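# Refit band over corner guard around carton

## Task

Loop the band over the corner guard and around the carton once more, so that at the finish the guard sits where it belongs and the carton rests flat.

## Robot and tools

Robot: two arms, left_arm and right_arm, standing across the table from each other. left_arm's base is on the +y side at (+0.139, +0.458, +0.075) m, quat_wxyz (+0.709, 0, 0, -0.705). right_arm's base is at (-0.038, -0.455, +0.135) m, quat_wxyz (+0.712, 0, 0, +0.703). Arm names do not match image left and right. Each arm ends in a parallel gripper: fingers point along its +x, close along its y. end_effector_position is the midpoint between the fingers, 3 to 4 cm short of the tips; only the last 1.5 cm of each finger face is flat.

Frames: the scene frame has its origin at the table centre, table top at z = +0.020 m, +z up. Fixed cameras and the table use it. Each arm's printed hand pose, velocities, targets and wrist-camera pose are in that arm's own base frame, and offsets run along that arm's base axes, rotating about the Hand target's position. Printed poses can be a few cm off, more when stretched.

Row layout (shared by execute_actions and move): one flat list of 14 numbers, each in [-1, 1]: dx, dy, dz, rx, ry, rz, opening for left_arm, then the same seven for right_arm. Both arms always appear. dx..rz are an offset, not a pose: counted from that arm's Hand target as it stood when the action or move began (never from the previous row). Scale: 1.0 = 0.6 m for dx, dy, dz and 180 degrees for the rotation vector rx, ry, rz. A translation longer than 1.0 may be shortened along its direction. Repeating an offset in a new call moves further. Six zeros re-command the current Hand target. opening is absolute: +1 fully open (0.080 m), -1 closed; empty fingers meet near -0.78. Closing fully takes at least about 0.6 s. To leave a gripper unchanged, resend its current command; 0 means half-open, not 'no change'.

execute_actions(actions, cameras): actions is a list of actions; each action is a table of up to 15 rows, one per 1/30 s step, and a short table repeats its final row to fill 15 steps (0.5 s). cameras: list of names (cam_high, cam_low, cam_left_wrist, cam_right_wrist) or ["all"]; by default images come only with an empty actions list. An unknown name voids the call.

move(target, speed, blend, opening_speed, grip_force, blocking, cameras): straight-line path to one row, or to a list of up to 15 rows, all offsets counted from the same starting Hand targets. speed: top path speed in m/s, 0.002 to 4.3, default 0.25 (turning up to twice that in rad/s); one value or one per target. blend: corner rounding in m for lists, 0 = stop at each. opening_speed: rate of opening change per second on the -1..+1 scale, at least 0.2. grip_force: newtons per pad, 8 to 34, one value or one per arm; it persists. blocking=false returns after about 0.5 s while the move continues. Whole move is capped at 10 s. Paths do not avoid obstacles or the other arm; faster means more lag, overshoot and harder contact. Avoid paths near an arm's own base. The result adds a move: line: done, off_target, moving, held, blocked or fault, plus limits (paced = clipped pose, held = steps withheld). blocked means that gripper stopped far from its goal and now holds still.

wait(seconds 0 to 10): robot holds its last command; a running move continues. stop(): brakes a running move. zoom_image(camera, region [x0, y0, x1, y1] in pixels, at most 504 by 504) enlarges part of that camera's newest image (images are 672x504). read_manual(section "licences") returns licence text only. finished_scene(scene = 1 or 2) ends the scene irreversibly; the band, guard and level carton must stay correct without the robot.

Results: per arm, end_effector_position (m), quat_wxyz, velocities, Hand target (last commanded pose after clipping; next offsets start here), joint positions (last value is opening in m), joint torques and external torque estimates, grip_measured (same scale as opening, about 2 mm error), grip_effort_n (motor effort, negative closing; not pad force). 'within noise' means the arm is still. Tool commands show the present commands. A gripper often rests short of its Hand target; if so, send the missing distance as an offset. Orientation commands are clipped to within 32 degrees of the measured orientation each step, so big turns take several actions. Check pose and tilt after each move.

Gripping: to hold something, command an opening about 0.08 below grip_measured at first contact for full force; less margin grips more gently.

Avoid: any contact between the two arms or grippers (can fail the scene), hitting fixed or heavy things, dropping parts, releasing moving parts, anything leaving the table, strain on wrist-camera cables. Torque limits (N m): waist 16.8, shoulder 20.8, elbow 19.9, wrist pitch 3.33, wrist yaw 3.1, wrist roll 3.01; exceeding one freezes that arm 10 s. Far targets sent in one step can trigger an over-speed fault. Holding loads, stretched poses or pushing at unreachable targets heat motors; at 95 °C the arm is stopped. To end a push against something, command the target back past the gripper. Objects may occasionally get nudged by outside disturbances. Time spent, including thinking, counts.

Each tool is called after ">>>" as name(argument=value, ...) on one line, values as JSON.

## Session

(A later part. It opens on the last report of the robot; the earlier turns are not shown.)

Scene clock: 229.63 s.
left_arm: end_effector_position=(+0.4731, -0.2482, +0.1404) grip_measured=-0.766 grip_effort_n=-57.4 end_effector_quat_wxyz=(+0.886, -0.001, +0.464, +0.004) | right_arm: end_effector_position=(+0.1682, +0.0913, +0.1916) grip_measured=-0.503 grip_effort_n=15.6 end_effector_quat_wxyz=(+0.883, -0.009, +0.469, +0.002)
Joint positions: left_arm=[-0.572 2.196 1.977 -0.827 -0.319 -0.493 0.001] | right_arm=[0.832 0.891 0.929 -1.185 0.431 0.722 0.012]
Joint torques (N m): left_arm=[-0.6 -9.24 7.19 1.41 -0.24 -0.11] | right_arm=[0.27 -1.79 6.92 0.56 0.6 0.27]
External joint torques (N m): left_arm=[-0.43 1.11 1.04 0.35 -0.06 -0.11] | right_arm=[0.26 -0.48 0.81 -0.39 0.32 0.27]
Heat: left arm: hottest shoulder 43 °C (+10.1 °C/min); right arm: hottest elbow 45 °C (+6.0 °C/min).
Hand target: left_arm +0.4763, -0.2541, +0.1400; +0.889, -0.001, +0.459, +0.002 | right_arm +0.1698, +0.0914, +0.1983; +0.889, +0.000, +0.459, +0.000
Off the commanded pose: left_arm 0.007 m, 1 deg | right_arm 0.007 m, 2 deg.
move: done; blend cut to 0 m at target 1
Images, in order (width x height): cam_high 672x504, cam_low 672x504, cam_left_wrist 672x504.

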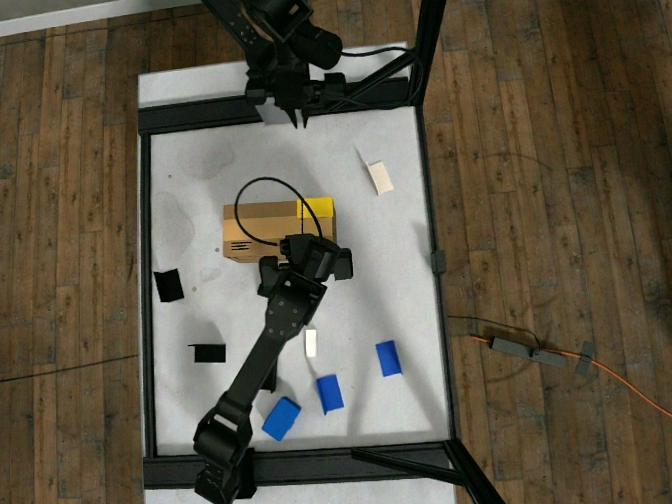

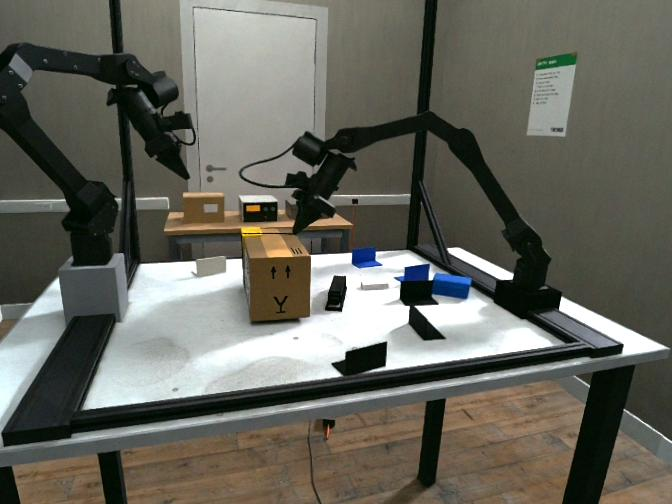

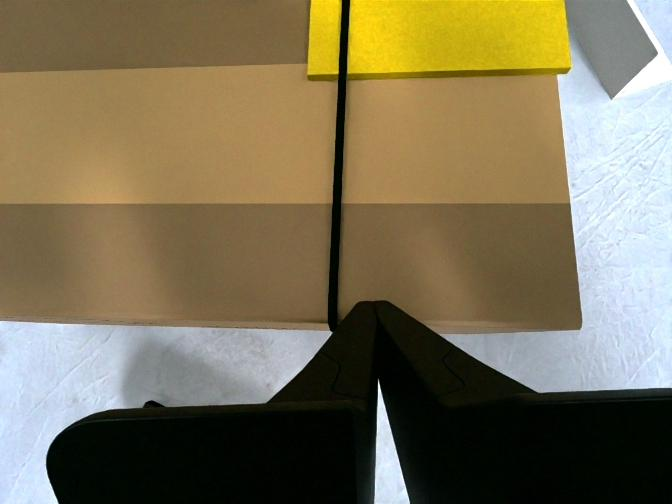

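>>> move(target=[[-0.023,-0.0,0.03,0,0,0,-1,0,0,0,0,0,0,-0.5],[-0.023,0.027,0.03,0,0,0,-0.4,0,0,0,0,0,0,-0.5],[-0.0,0.027,-0.03,0,0,0,-0.4,0,0,0,0,0,0,-0.5]], speed=0.08, cameras=["cam_low","cam_left_wrist"])

>>> zoom_image(camera="cam_low", region=[270, 210, 320, 248])

>>> zoom_image(camera="cam_left_wrist", region=[250, 200, 490, 380])

Scene clock: 238.23 s.
left_arm: end_effector_position=(+0.4740, -0.2400, +0.1371) grip_measured=-0.403 grip_effort_n=16.0 end_effector_quat_wxyz=(+0.893, -0.008, +0.451, +0.000) | right_arm: end_effector_position=(+0.1682, +0.0913, +0.1916) grip_measured=-0.503 grip_effort_n=15.6 end_effector_quat_wxyz=(+0.883, -0.009, +0.469, +0.002)
Joint positions: left_arm=[-0.555 2.15 1.875 -0.732 -0.311 -0.476 0.017] | right_arm=[0.832 0.891 0.929 -1.185 0.431 0.722 0.012]
Joint torques (N m): left_arm=[0.54 -8.4 3.81 2.14 0.04 0.17] | right_arm=[0.27 -1.84 6.91 0.55 0.59 0.27]
External joint torques (N m): left_arm=[0.62 1.9 -2.48 1.02 0.22 0.17] | right_arm=[0.26 -0.58 0.81 -0.41 0.32 0.27]
Heat: left arm: hottest shoulder 46 °C (+13.2 °C/min); right arm: hottest elbow 45 °C (+5.1 °C/min).
Hand target: left_arm +0.4764, -0.2379, +0.1222; +0.889, -0.001, +0.459, +0.002 | right_arm +0.1698, +0.0914, +0.1983; +0.889, +0.000, +0.459, +0.000
Off the commanded pose: left_arm 0.015 m, 1 deg | right_arm 0.007 m, 2 deg.
move: off_target (left_arm)
Images, in order (width x height): cam_low 672x504, cam_left_wrist 672x504.

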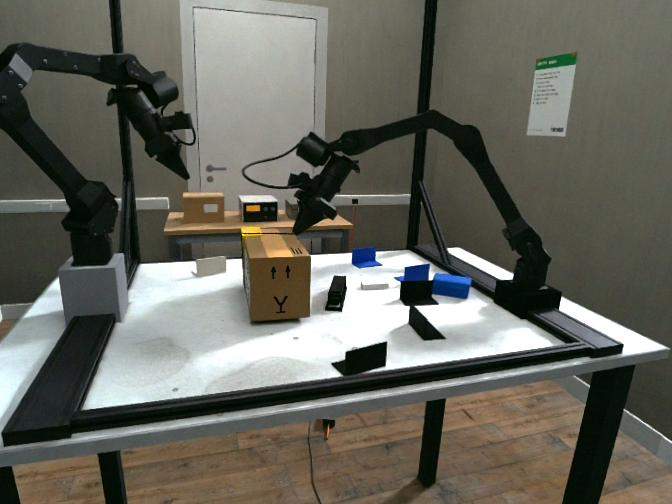

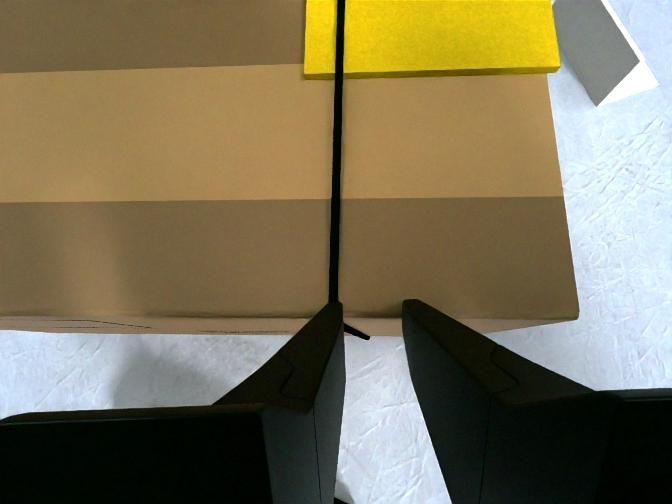

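Scaled by 10.080 from the camera's 672x504 image, which has a finer 960x720 frame.

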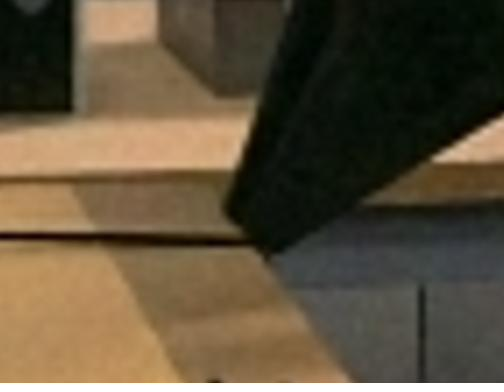

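Scaled by 2.100 from the camera's 672x504 image, which has a finer 960x720 frame.

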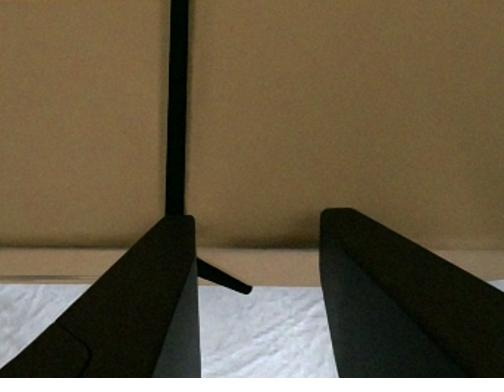

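>>> move(target=[[-0.02,0.0,0.04,0,0,0,-0.4,0,0,0,0,0,0,-0.5],[-0.02,0.021,0.04,0,0,0,-0.4,0,0,0,0,0,0,-0.5],[-0.009,0.021,0.001,0,0,0,-0.4,0,0,0,0,0,0,-0.5]], speed=0.08, cameras=["cam_low","cam_left_wrist"])

>>> zoom_image(camera="cam_low", region=[270, 210, 320, 248])

>>> zoom_image(camera="cam_left_wrist", region=[250, 200, 490, 380])

Scene clock: 243.43 s.
left_arm: end_effector_position=(+0.4700, -0.2265, +0.1296) grip_measured=-0.403 grip_effort_n=16.0 end_effector_quat_wxyz=(+0.890, -0.006, +0.456, +0.001) | right_arm: end_effector_position=(+0.1682, +0.0913, +0.1916) grip_measured=-0.503 grip_effort_n=15.6 end_effector_quat_wxyz=(+0.883, -0.009, +0.469, +0.002)
Joint positions: left_arm=[-0.534 2.116 1.797 -0.697 -0.299 -0.459 0.017] | right_arm=[0.832 0.891 0.929 -1.185 0.431 0.722 0.012]
Joint torques (N m): left_arm=[0.25 -9.64 4.21 1.84 -0.03 0.15] | right_arm=[0.21 -1.84 6.95 0.56 0.59 0.27]
External joint torques (N m): left_arm=[0.34 0.38 -2.02 0.74 0.14 0.15] | right_arm=[0.21 -0.53 0.8 -0.41 0.32 0.27]
Heat: left arm: hottest shoulder 46 °C (+13.1 °C/min); right arm: hottest elbow 45 °C (+5.0 °C/min).
Hand target: left_arm +0.4710, -0.2253, +0.1228; +0.889, -0.001, +0.459, +0.002 | right_arm +0.1698, +0.0914, +0.1983; +0.889, +0.000, +0.459, +0.000
Off the commanded pose: left_arm 0.007 m, 1 deg | right_arm 0.007 m, 2 deg.
move: done
Images, in order (width x height): cam_low 672x504, cam_left_wrist 672x504.

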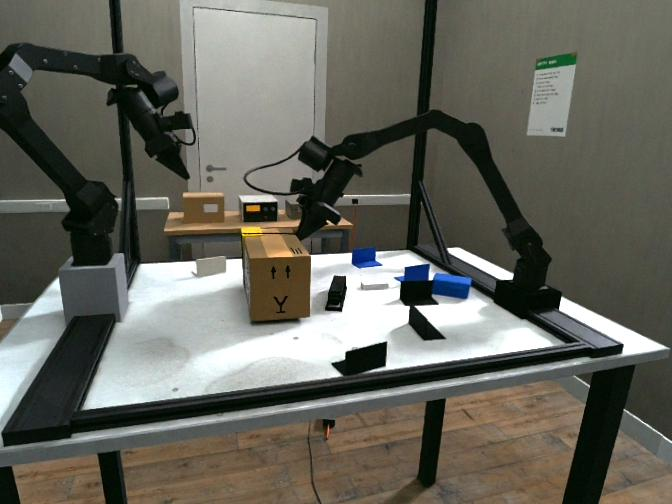

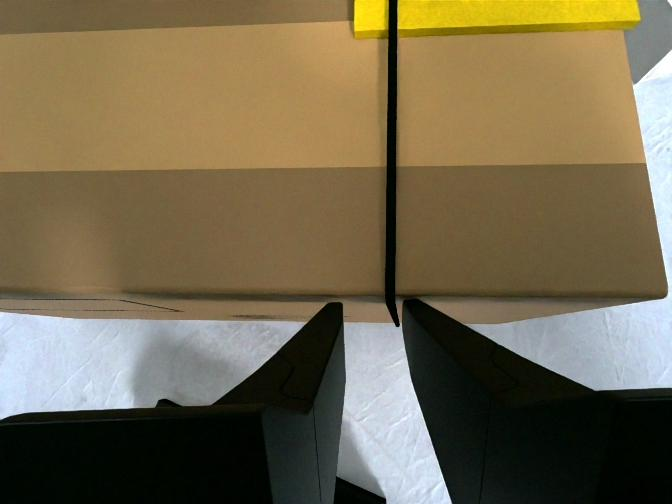

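Scaled by 10.080 from the camera's 672x504 image, which has a finer 960x720 frame.

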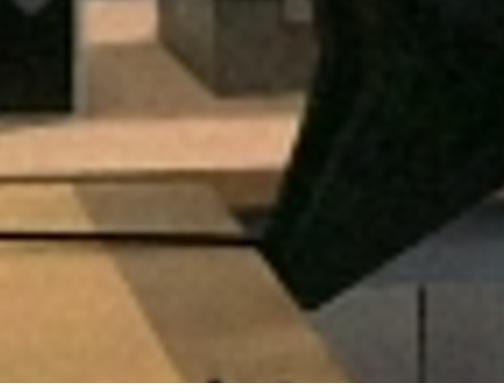

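Scaled by 2.100 from the camera's 672x504 image, which has a finer 960x720 frame.

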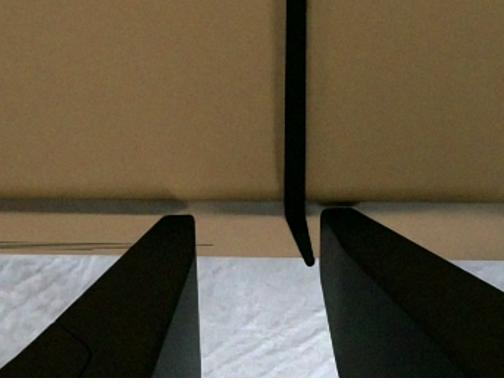

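>>> move(target=[[-0.01,-0.008,0.02,0,0,0,-0.4,0,0,0,0,0,0,-0.5],[0.005,-0.008,0.005,0,0,0,-0.4,0,0,0,0,0,0,-0.5]], speed=0.08, cameras=["cam_low","cam_left_wrist"])

>>> zoom_image(camera="cam_low", region=[270, 210, 320, 248])

>>> zoom_image(camera="cam_left_wrist", region=[250, 200, 490, 380])

Scene clock: 248.40 s.
left_arm: end_effector_position=(+0.4681, -0.2288, +0.1220) grip_measured=-0.403 grip_effort_n=16.0 end_effector_quat_wxyz=(+0.884, -0.001, +0.468, +0.004) | right_arm: end_effector_position=(+0.1682, +0.0913, +0.1916) grip_measured=-0.503 grip_effort_n=15.6 end_effector_quat_wxyz=(+0.883, -0.009, +0.469, +0.002)
Joint positions: left_arm=[-0.54 2.137 1.812 -0.72 -0.299 -0.465 0.017] | right_arm=[0.832 0.891 0.929 -1.185 0.431 0.722 0.012]
Joint torques (N m): left_arm=[0.26 -9.78 6.98 1.73 -0.14 0.15] | right_arm=[0.29 -1.86 6.9 0.55 0.6 0.28]
External joint torques (N m): left_arm=[0.24 0.42 0.72 0.64 0.05 0.15] | right_arm=[0.31 -0.55 0.73 -0.43 0.31 0.28]
Heat: left arm: hottest shoulder 47 °C (+14.1 °C/min); right arm: hottest elbow 45 °C (+5.1 °C/min).
Hand target: left_arm +0.4740, -0.2300, +0.1257; +0.889, -0.001, +0.459, +0.002 | right_arm +0.1698, +0.0914, +0.1983; +0.889, +0.000, +0.459, +0.000
Off the commanded pose: left_arm 0.007 m, 1 deg | right_arm 0.007 m, 2 deg.
move: done
Images, in order (width x height): cam_low 672x504, cam_left_wrist 672x504.

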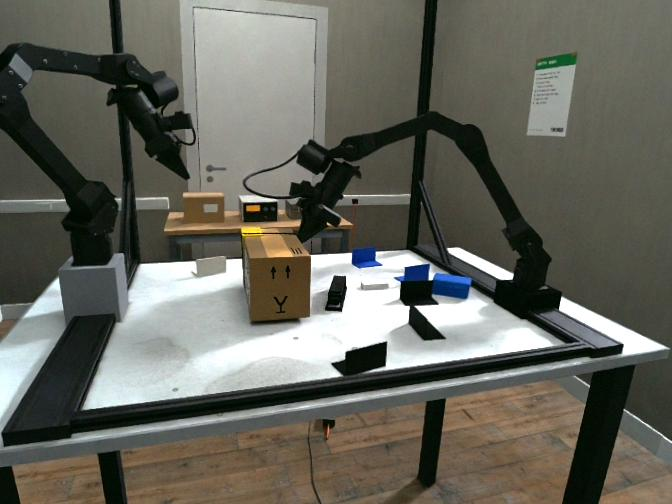

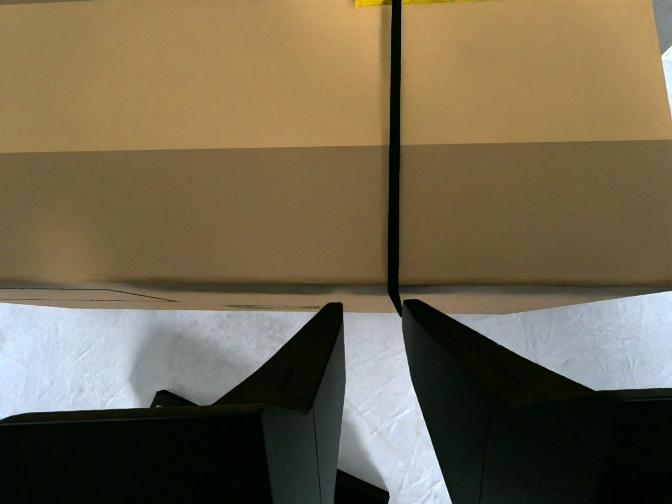

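Scaled by 10.080 from the camera's 672x504 image, which has a finer 960x720 frame.

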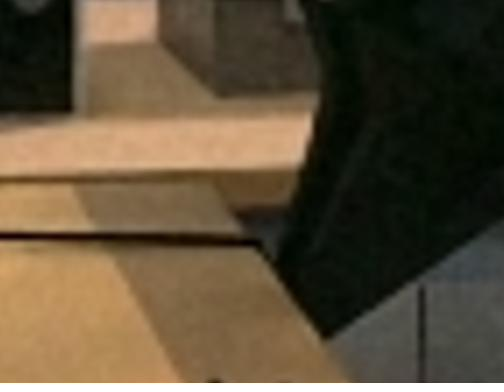

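Scaled by 2.100 from the camera's 672x504 image, which has a finer 960x720 frame.

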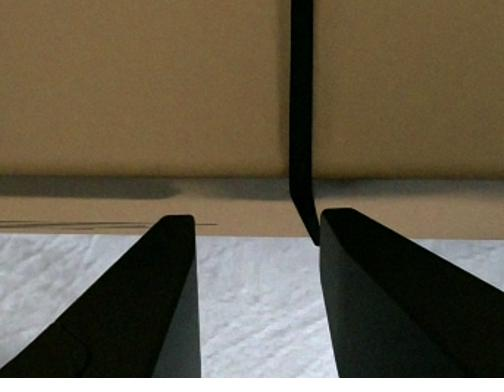

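>>> move(target=[-0.12,0.0,0.2,0,0,0,-0.4,0,0,0,0,0,0,-0.5], speed=0.2, cameras=["cam_high","cam_left_wrist","cam_right_wrist"])

>>> zoom_image(camera="cam_left_wrist", region=[90, 0, 550, 300])

>>> zoom_image(camera="cam_right_wrist", region=[240, 0, 672, 220])

Scene clock: 254.50 s.
left_arm: end_effector_position=(+0.4001, -0.2315, +0.2362) grip_measured=-0.403 grip_effort_n=16.0 end_effector_quat_wxyz=(+0.882, +0.002, +0.471, +0.000) | right_arm: end_effector_position=(+0.1682, +0.0913, +0.1916) grip_measured=-0.503 grip_effort_n=15.6 end_effector_quat_wxyz=(+0.883, -0.009, +0.469, +0.002)
Joint positions: left_arm=[-0.633 1.952 2.003 -1.126 -0.337 -0.543 0.017] | right_arm=[0.832 0.891 0.929 -1.185 0.431 0.722 0.012]
Joint torques (N m): left_arm=[0.05 -9.92 6.63 0.88 -0.53 -0.1] | right_arm=[0.26 -1.84 6.89 0.56 0.59 0.27]
External joint torques (N m): left_arm=[0.1 -1.19 0.64 -0.16 -0.32 -0.1] | right_arm=[0.27 -0.53 0.74 -0.41 0.31 0.26]
Heat: left arm: hottest shoulder 46 °C (+13.1 °C/min); right arm: hottest elbow 46 °C (+5.0 °C/min).
Hand target: left_arm +0.4020, -0.2301, +0.2457; +0.889, -0.001, +0.459, +0.002 | right_arm +0.1698, +0.0914, +0.1983; +0.889, +0.000, +0.459, +0.000
Off the commanded pose: left_arm 0.010 m, 2 deg | right_arm 0.007 m, 2 deg.
move: off_target (left_arm)
Images, in order (width x height): cam_high 672x504, cam_left_wrist 672x504, cam_right_wrist 672x504.

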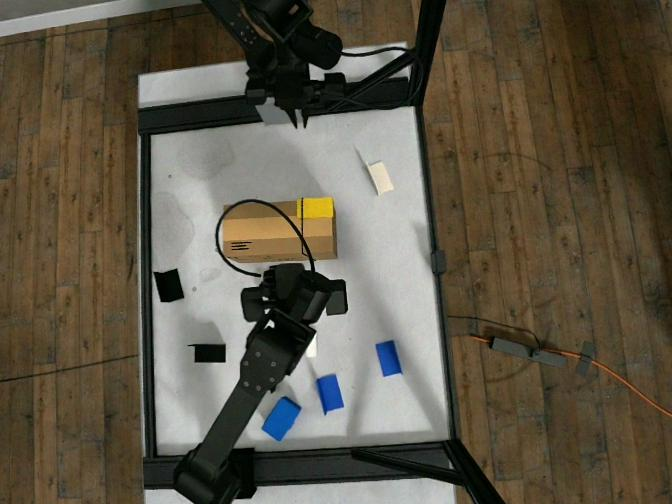

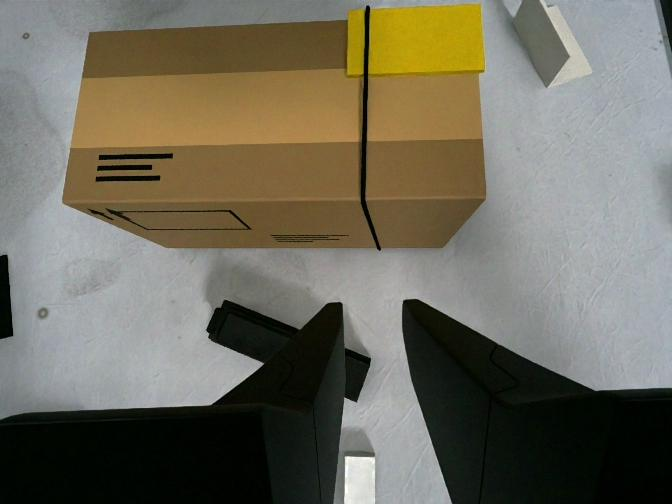

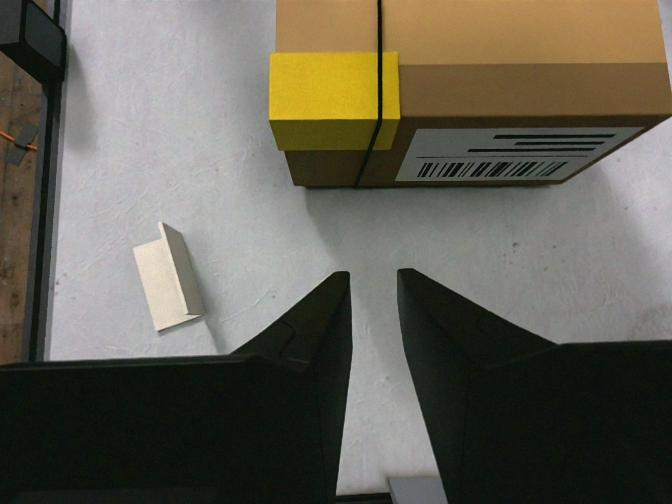

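Scaled by 1.096 from the camera's 672x504 image, which has a finer 960x720 frame.

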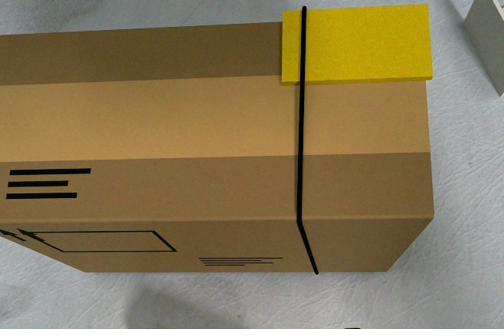

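Scaled by 1.167 from the camera's 672x504 image, which has a finer 960x720 frame.

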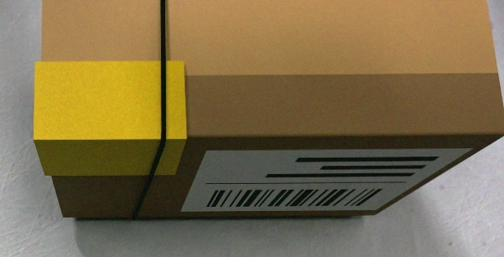

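>>> move(target=[[0.1,-0.0073,-0.155,0,0,0,-0.4,0,0,0,0,0,0,-0.5],[0.121,-0.0073,-0.196,0,0,0,-0.4,0,0,0,0,0,0,-0.5]], speed=[0.2,0.06], cameras=["cam_low","cam_left_wrist"])

>>> zoom_image(camera="cam_low", region=[270, 210, 320, 248])

>>> zoom_image(camera="cam_left_wrist", region=[250, 200, 490, 380])

Scene clock: 264.77 s.
left_arm: end_effector_position=(+0.4733, -0.2363, +0.1380) grip_measured=-0.403 grip_effort_n=15.6 end_effector_quat_wxyz=(+0.891, -0.007, +0.453, +0.000) | right_arm: end_effector_position=(+0.1682, +0.0913, +0.1916) grip_measured=-0.503 grip_effort_n=16.0 end_effector_quat_wxyz=(+0.883, -0.009, +0.469, +0.002)
Joint positions: left_arm=[-0.549 2.143 1.87 -0.738 -0.306 -0.471 0.017] | right_arm=[0.832 0.891 0.929 -1.185 0.431 0.722 0.012]
Joint torques (N m): left_arm=[0.34 -9.24 4.23 1.69 -0.03 0.16] | right_arm=[0.23 -1.9 6.95 0.55 0.61 0.27]
External joint torques (N m): left_arm=[0.4 1.1 -2.12 0.56 0.16 0.15] | right_arm=[0.21 -0.61 0.83 -0.41 0.33 0.26]
Heat: left arm: hottest shoulder 46 °C (+11.0 °C/min); right arm: hottest elbow 46 °C (+4.0 °C/min).
Hand target: left_arm +0.4746, -0.2344, +0.1281; +0.889, -0.001, +0.459, +0.002 | right_arm +0.1698, +0.0914, +0.1983; +0.889, +0.000, +0.459, +0.000
Off the commanded pose: left_arm 0.010 m, 1 deg | right_arm 0.007 m, 2 deg.
move: off_target (left_arm)
Images, in order (width x height): cam_low 672x504, cam_left_wrist 672x504.

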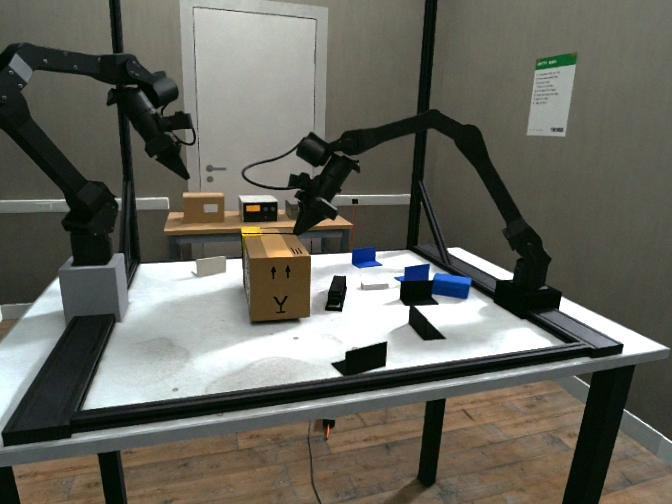

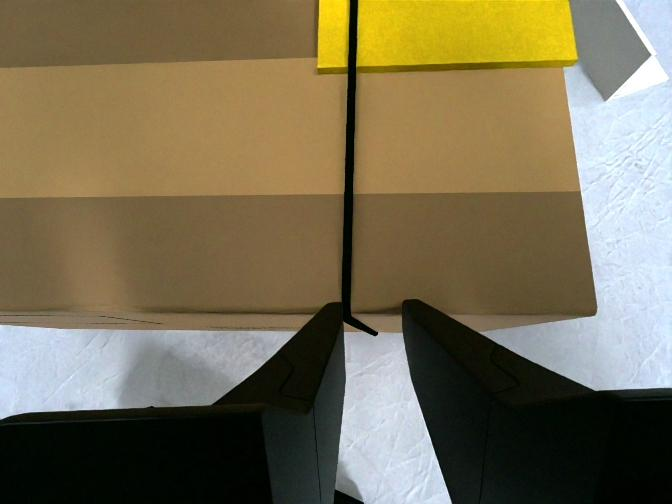

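Scaled by 10.080 from the camera's 672x504 image, which has a finer 960x720 frame.

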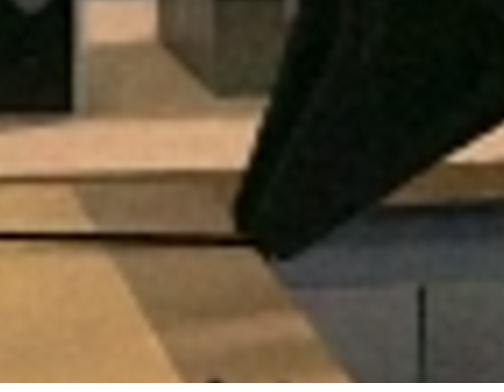

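Scaled by 2.100 from the camera's 672x504 image, which has a finer 960x720 frame.

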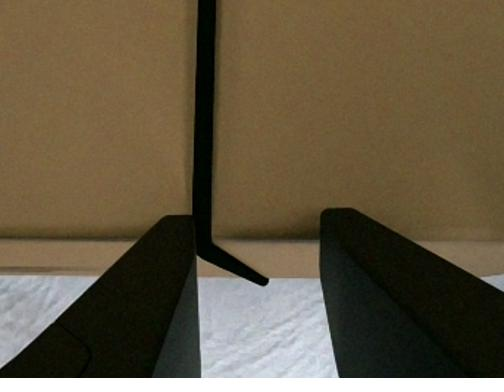

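>>> move(target=[[-0.01,0.0,0.03,0,0,0,-0.4,0,0,0,0,0,0,-0.5],[-0.01,0.009,0.03,0,0,0,-0.4,0,0,0,0,0,0,-0.5],[-0.003,0.009,-0.004,0,0,0,-0.4,0,0,0,0,0,0,-0.5]], speed=0.07, cameras=["cam_low","cam_left_wrist"])

>>> zoom_image(camera="cam_low", region=[270, 210, 320, 248])

>>> zoom_image(camera="cam_left_wrist", region=[250, 200, 490, 380])

Scene clock: 269.63 s.
left_arm: end_effector_position=(+0.4709, -0.2310, +0.1273) grip_measured=-0.403 grip_effort_n=16.0 end_effector_quat_wxyz=(+0.887, -0.002, +0.461, +0.002) | right_arm: end_effector_position=(+0.1682, +0.0913, +0.1916) grip_measured=-0.503 grip_effort_n=15.6 end_effector_quat_wxyz=(+0.883, -0.009, +0.469, +0.002)
Joint positions: left_arm=[-0.541 2.14 1.831 -0.721 -0.302 -0.464 0.017] | right_arm=[0.832 0.891 0.929 -1.185 0.431 0.722 0.012]
Joint torques (N m): left_arm=[0.43 -10.78 4.26 2.03 -0.04 0.14] | right_arm=[0.25 -1.86 6.87 0.55 0.59 0.28]
External joint torques (N m): left_arm=[0.43 -0.64 -1.94 0.96 0.15 0.14] | right_arm=[0.26 -0.6 0.8 -0.4 0.31 0.28]
Heat: left arm: hottest shoulder 46 °C (+10.1 °C/min); right arm: hottest elbow 46 °C (+3.0 °C/min).
Hand target: left_arm +0.4728, -0.2290, +0.1256; +0.889, -0.001, +0.459, +0.002 | right_arm +0.1698, +0.0914, +0.1983; +0.889, +0.000, +0.459, +0.000
Off the commanded pose: left_arm 0.003 m, 0 deg | right_arm 0.007 m, 2 deg.
move: done
Images, in order (width x height): cam_low 672x504, cam_left_wrist 672x504.

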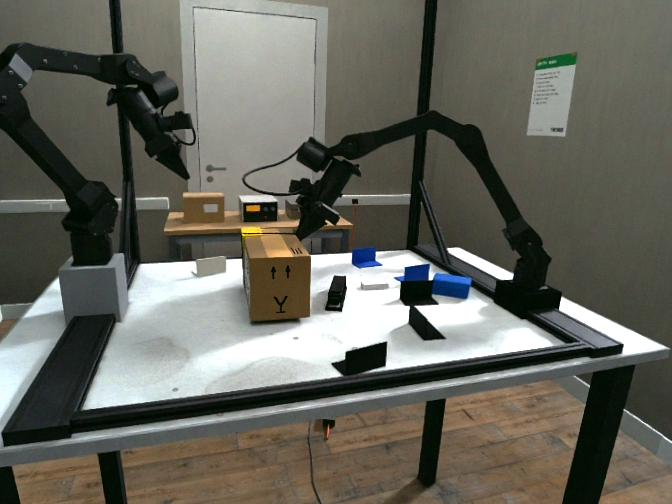

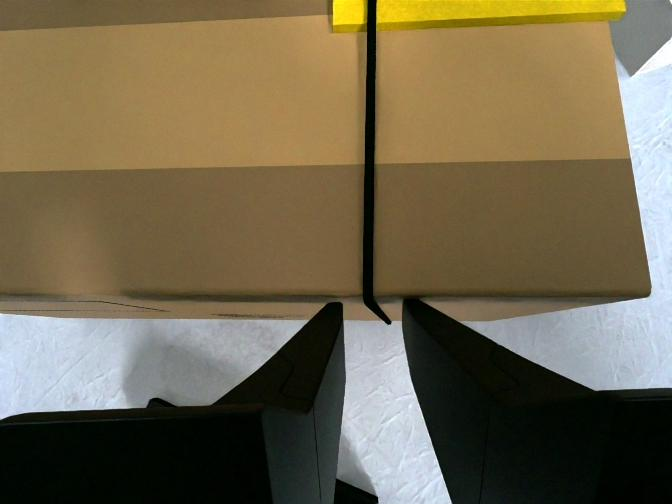

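Scaled by 10.080 from the camera's 672x504 image, which has a finer 960x720 frame.

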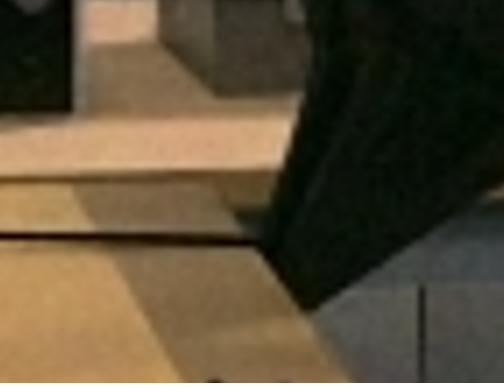

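Scaled by 2.100 from the camera's 672x504 image, which has a finer 960x720 frame.

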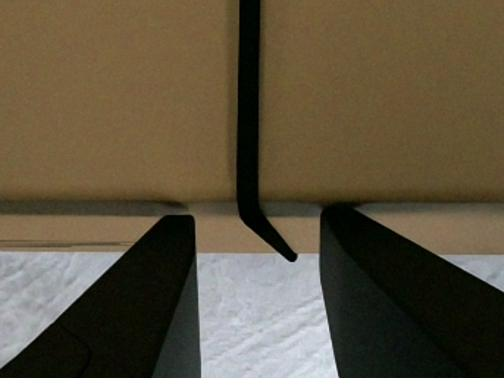

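>>> move(target=[[-0.008,0.0,0.022,0,0,0,-0.4,0,0,0,0,0,0,-0.5],[0.005,0.0,0.011,0,0,0,-0.4,0,0,0,0,0,0,-0.5]], speed=0.07, cameras=["cam_low","cam_left_wrist"])

>>> zoom_image(camera="cam_low", region=[270, 210, 320, 248])

>>> zoom_image(camera="cam_left_wrist", region=[250, 200, 490, 380])

Scene clock: 274.27 s.
left_arm: end_effector_position=(+0.4702, -0.2273, +0.1293) grip_measured=-0.403 grip_effort_n=15.6 end_effector_quat_wxyz=(+0.885, +0.001, +0.466, +0.005) | right_arm: end_effector_position=(+0.1682, +0.0913, +0.1916) grip_measured=-0.503 grip_effort_n=16.0 end_effector_quat_wxyz=(+0.883, -0.009, +0.469, +0.002)
Joint positions: left_arm=[-0.536 2.139 1.842 -0.746 -0.302 -0.461 0.017] | right_arm=[0.832 0.891 0.929 -1.185 0.431 0.722 0.012]
Joint torques (N m): left_arm=[0.26 -9.72 6.98 1.71 0 0.15] | right_arm=[0.28 -1.82 6.86 0.56 0.6 0.26]
External joint torques (N m): left_arm=[0.28 0.42 0.75 0.63 0.18 0.15] | right_arm=[0.27 -0.5 0.68 -0.42 0.32 0.26]
Motor temperatures (°C): left_arm=[29 49 39 37 31 31] | right_arm=[27 32 46 33 35 31]
Heat: left arm: hottest shoulder 49 °C (+11.1 °C/min); right arm: hottest elbow 46 °C (+3.0 °C/min).
Hand target: left_arm +0.4758, -0.2291, +0.1323; +0.889, -0.001, +0.459, +0.002 | right_arm +0.1698, +0.0914, +0.1983; +0.889, +0.000, +0.459, +0.000
Off the commanded pose: left_arm 0.007 m, 1 deg | right_arm 0.007 m, 2 deg.
move: done
Images, in order (width x height): cam_low 672x504, cam_left_wrist 672x504.

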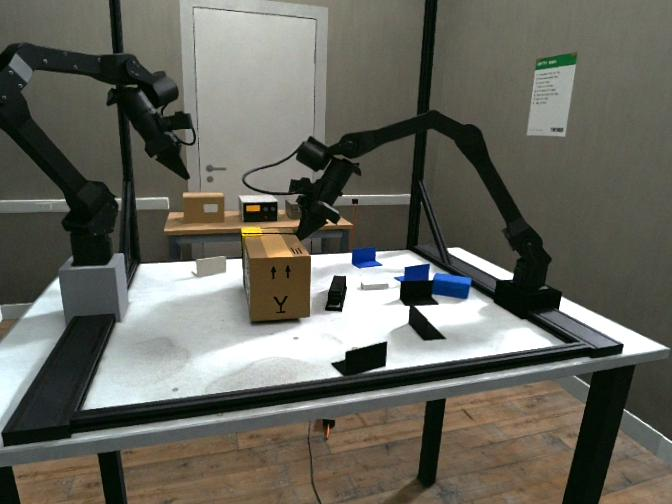

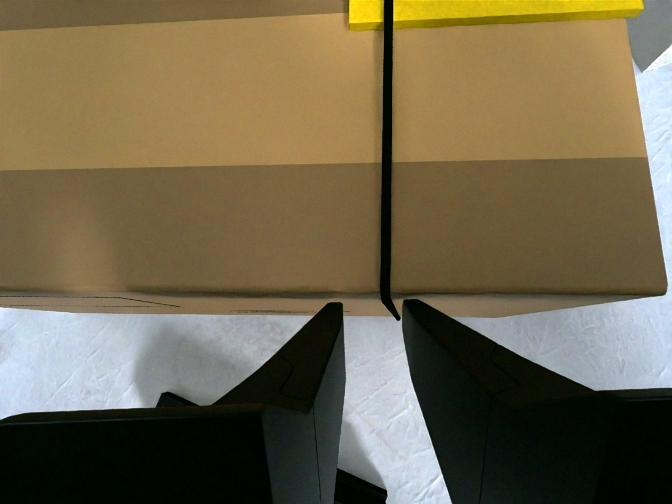

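Scaled by 10.080 from the camera's 672x504 image, which has a finer 960x720 frame.

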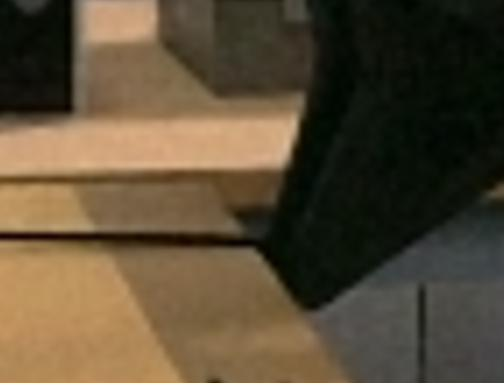

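Scaled by 2.100 from the camera's 672x504 image, which has a finer 960x720 frame.

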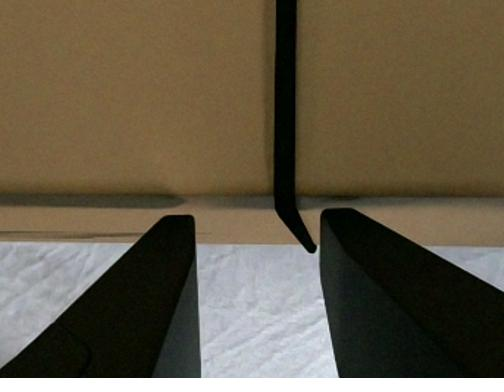

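>>> move(target=[[-0.004,-0.006,0.014,0,0,0,-0.4,0,0,0,0,0,0,-0.5],[0.001,-0.006,0.007,0,0,0,-0.4,0,0,0,0,0,0,-0.5]], speed=0.07, cameras=["cam_low","cam_left_wrist"])

>>> zoom_image(camera="cam_low", region=[270, 210, 320, 248])

>>> zoom_image(camera="cam_left_wrist", region=[250, 200, 490, 380])

Scene clock: 279.00 s.
left_arm: end_effector_position=(+0.4711, -0.2301, +0.1358) grip_measured=-0.403 grip_effort_n=16.0 end_effector_quat_wxyz=(+0.885, +0.000, +0.465, +0.004) | right_arm: end_effector_position=(+0.1682, +0.0913, +0.1916) grip_measured=-0.503 grip_effort_n=16.0 end_effector_quat_wxyz=(+0.883, -0.009, +0.469, +0.002)
Joint positions: left_arm=[-0.54 2.144 1.875 -0.77 -0.302 -0.462 0.017] | right_arm=[0.832 0.891 0.929 -1.185 0.431 0.722 0.012]
Joint torques (N m): left_arm=[0.08 -9.26 6.99 1.72 -0.11 0] | right_arm=[0.15 -1.85 6.88 0.56 0.6 0.27]
External joint torques (N m): left_arm=[0.01 1.06 0.68 0.62 0.08 0] | right_arm=[0.14 -0.55 0.76 -0.41 0.32 0.27]
Heat: left arm: hottest shoulder 49 °C (+9.0 °C/min); right arm: hottest elbow 46 °C (+2.0 °C/min).
Hand target: left_arm +0.4764, -0.2326, +0.1365; +0.889, -0.001, +0.459, +0.002 | right_arm +0.1698, +0.0914, +0.1983; +0.889, +0.000, +0.459, +0.000
Off the commanded pose: left_arm 0.006 m, 1 deg | right_arm 0.007 m, 2 deg.
move: done
Images, in order (width x height): cam_low 672x504, cam_left_wrist 672x504.

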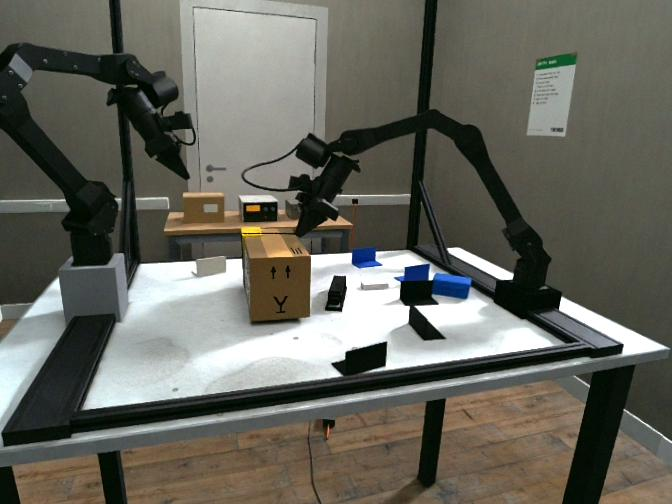

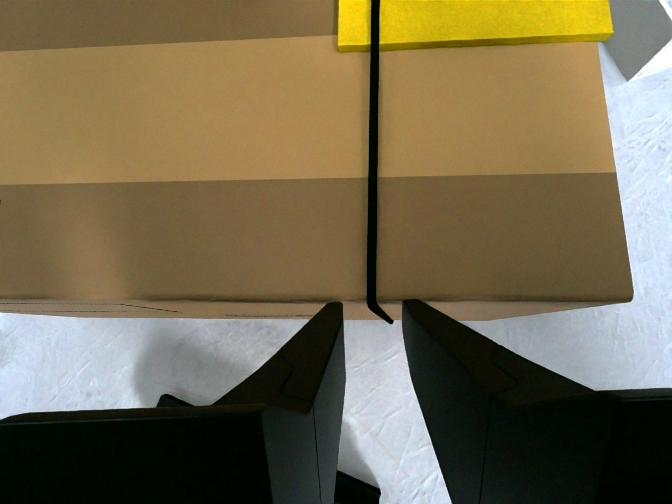

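Scaled by 10.080 from the camera's 672x504 image, which has a finer 960x720 frame.

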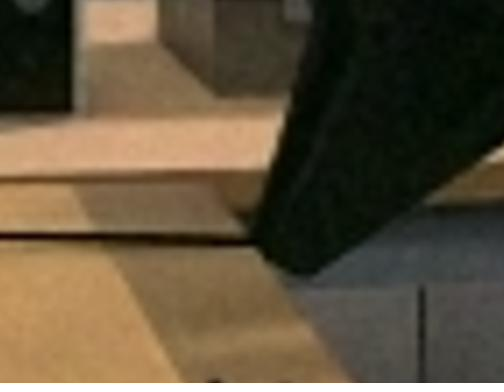

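Scaled by 2.100 from the camera's 672x504 image, which has a finer 960x720 frame.

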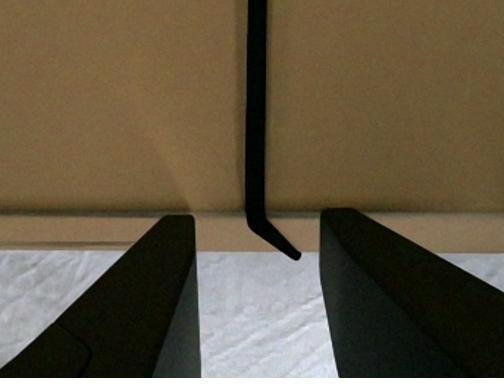

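>>> move(target=[0.005,0,-0.01,0,0,0,-1,0,0,0,0,0,0,-0.5], opening_speed=0.9, speed=0.05)

>>> move(target=[[-0.009,-0.002,0.025,0,0,0,-1,0,0,0,0,0,0,-0.5],[-0.009,-0.042,0.025,0,0,0,-1,0,0,0,0,0,0,-0.5]], speed=0.04, cameras=["cam_low","cam_left_wrist","cam_high"])

>>> zoom_image(camera="cam_low", region=[270, 210, 320, 248])

Scene clock: 284.23 s.
left_arm: end_effector_position=(+0.4715, -0.2321, +0.1345) grip_measured=-0.766 grip_effort_n=-57.4 end_effector_quat_wxyz=(+0.886, +0.000, +0.464, +0.002) | right_arm: end_effector_position=(+0.1682, +0.0913, +0.1916) grip_measured=-0.503 grip_effort_n=15.6 end_effector_quat_wxyz=(+0.883, -0.009, +0.469, +0.002)
Joint positions: left_arm=[-0.542 2.148 1.875 -0.764 -0.3 -0.462 0.001] | right_arm=[0.832 0.891 0.929 -1.185 0.431 0.722 0.012]
Joint torques (N m): left_arm=[0.53 -8.41 6.46 2.58 -0.07 0.1] | right_arm=[0.24 -1.85 6.87 0.55 0.6 0.27]
External joint torques (N m): left_arm=[0.55 1.85 0.19 1.49 0.12 0.1] | right_arm=[0.23 -0.56 0.8 -0.4 0.33 0.27]
Heat: left arm: hottest shoulder 49 °C (+7.1 °C/min); right arm: hottest elbow 46 °C (+2.0 °C/min).
Hand target: left_arm +0.4794, -0.2326, +0.1305; +0.889, -0.001, +0.459, +0.002 | right_arm +0.1698, +0.0914, +0.1983; +0.889, +0.000, +0.459, +0.000
Off the commanded pose: left_arm 0.009 m, 1 deg | right_arm 0.007 m, 2 deg.
move: off_target (left_arm)

Scene clock: 286.30 s.
left_arm: end_effector_position=(+0.4697, -0.2584, +0.1434) grip_measured=-0.766 grip_effort_n=-57.4 end_effector_quat_wxyz=(+0.885, -0.002, +0.465, -0.003) | right_arm: end_effector_position=(+0.1682, +0.0913, +0.1916) grip_measured=-0.503 grip_effort_n=15.6 end_effector_quat_wxyz=(+0.883, -0.009, +0.469, +0.002)
Joint positions: left_arm=[-0.59 2.206 2.005 -0.846 -0.314 -0.503 0.001] | right_arm=[0.832 0.891 0.929 -1.185 0.431 0.722 0.012]
Joint torques (N m): left_arm=[0.14 -10.06 7.05 0.9 -0.52 -0.11] | right_arm=[0.26 -1.86 6.92 0.56 0.61 0.27]
External joint torques (N m): left_arm=[0.22 0.53 0.83 -0.15 -0.33 -0.11] | right_arm=[0.28 -0.56 0.75 -0.42 0.32 0.27]
Heat: left arm: hottest shoulder 49 °C (+6.1 °C/min); right arm: hottest elbow 46 °C (+2.0 °C/min).
Hand target: left_arm +0.4740, -0.2578, +0.1455; +0.889, -0.001, +0.459, +0.002 | right_arm +0.1698, +0.0914, +0.1983; +0.889, +0.000, +0.459, +0.000
Off the commanded pose: left_arm 0.005 m, 1 deg | right_arm 0.007 m, 2 deg.
move: done
Images, in order (width x height): cam_high 672x504, cam_low 672x504, cam_left_wrist 672x504.

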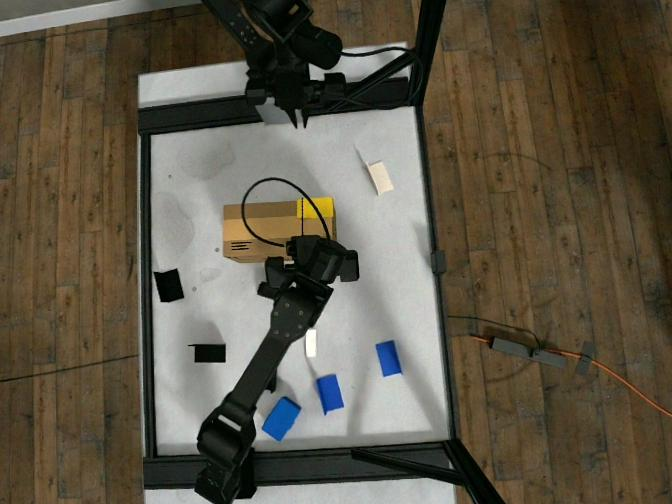

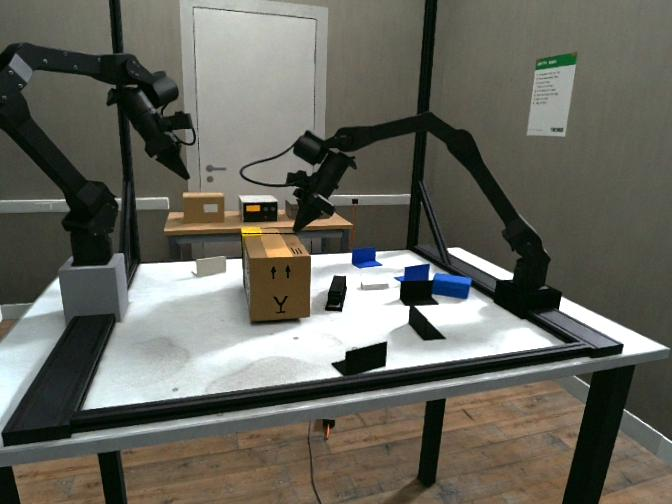

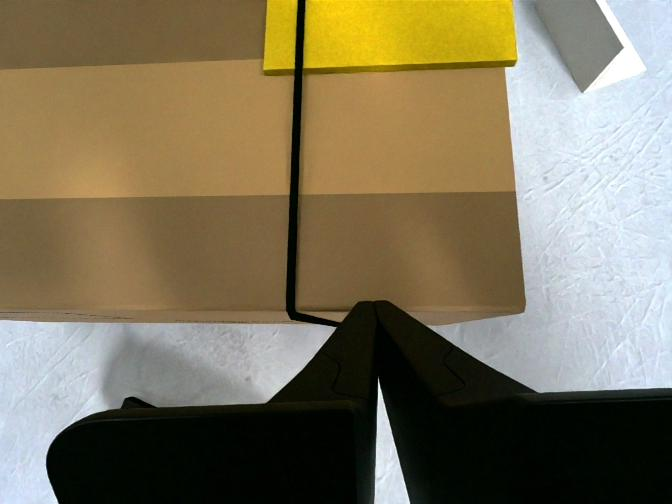

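Scaled by 10.080 from the camera's 672x504 image, which has a finer 960x720 frame.

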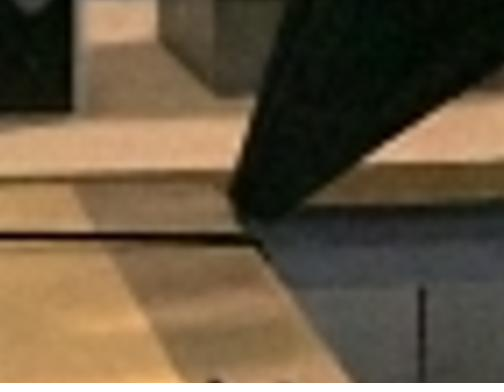

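>>> move(target=[[-0.035,0.088,0.09,0,0.097,0,-1,0,0,0,0,0,0,-0.5],[-0.03,0.088,-0.024,0,0.097,0,-1,0,0,0,0,0,0,-0.5]], speed=0.12, cameras=["cam_low","cam_left_wrist"])

>>> zoom_image(camera="cam_low", region=[260, 200, 340, 260])

Scene clock: 302.87 s.
left_arm: end_effector_position=(+0.4547, -0.2058, +0.1361) grip_measured=-0.766 grip_effort_n=-57.4 end_effector_quat_wxyz=(+0.810, -0.001, +0.587, +0.001) | right_arm: end_effector_position=(+0.1682, +0.0913, +0.1916) grip_measured=-0.503 grip_effort_n=15.6 end_effector_quat_wxyz=(+0.883, -0.009, +0.469, +0.002)
Joint positions: left_arm=[-0.467 2.262 2.17 -1.194 -0.141 -0.45 0.001] | right_arm=[0.832 0.891 0.929 -1.185 0.431 0.722 0.012]
Joint torques (N m): left_arm=[0.25 -10.63 4.07 1.25 0.05 -0.11] | right_arm=[0.28 -1.86 6.86 0.54 0.59 0.27]
External joint torques (N m): left_arm=[0.35 -0.14 -1.76 0.49 0.16 -0.11] | right_arm=[0.3 -0.56 0.73 -0.42 0.31 0.27]
Heat: left arm: hottest shoulder 51 °C (+5.0 °C/min); right arm: hottest elbow 47 °C (+2.0 °C/min). Fold the left arm in close to its base, or ease its load, before you think long.
Hand target: left_arm +0.4560, -0.2050, +0.1311; +0.809, -0.001, +0.588, +0.002 | right_arm +0.1698, +0.0914, +0.1983; +0.889, +0.000, +0.459, +0.000
Off the commanded pose: left_arm 0.005 m, 0 deg | right_arm 0.007 m, 2 deg.
MOTOR HOT: joint 2 (shoulder) of the left arm reports 51 °C; the controller stops that arm at 95 °C. To cool a motor, set the load down, stop pushing, or move to a pose that needs little force.
move: done
Images, in order (width x height): cam_low 672x504, cam_left_wrist 672x504.

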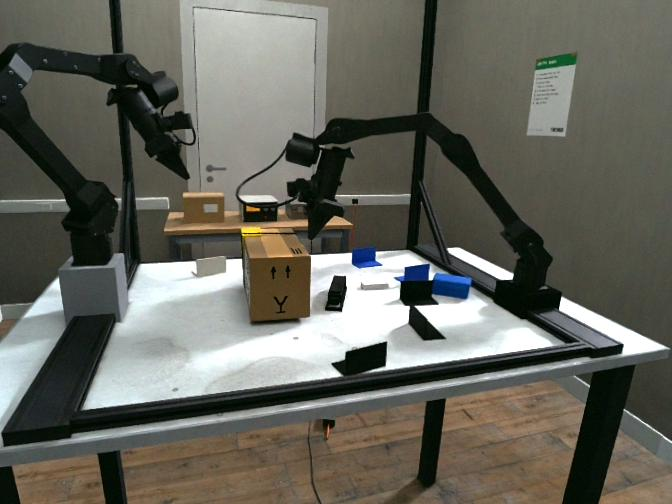

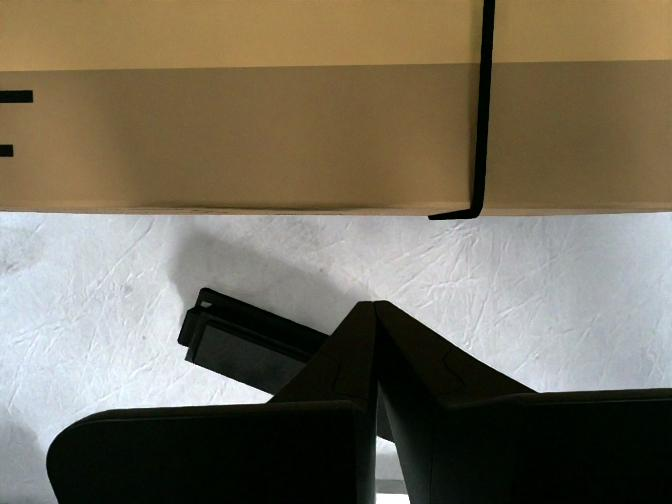

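Scaled by 6.300 from the camera's 672x504 image, which has a finer 960x720 frame.

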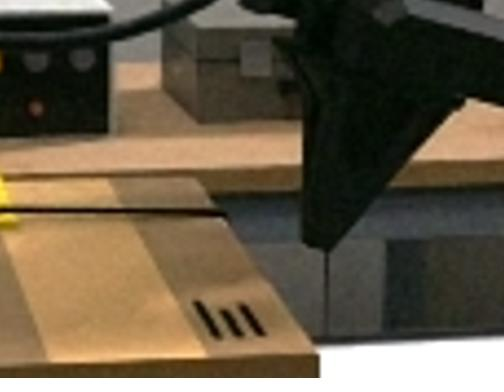

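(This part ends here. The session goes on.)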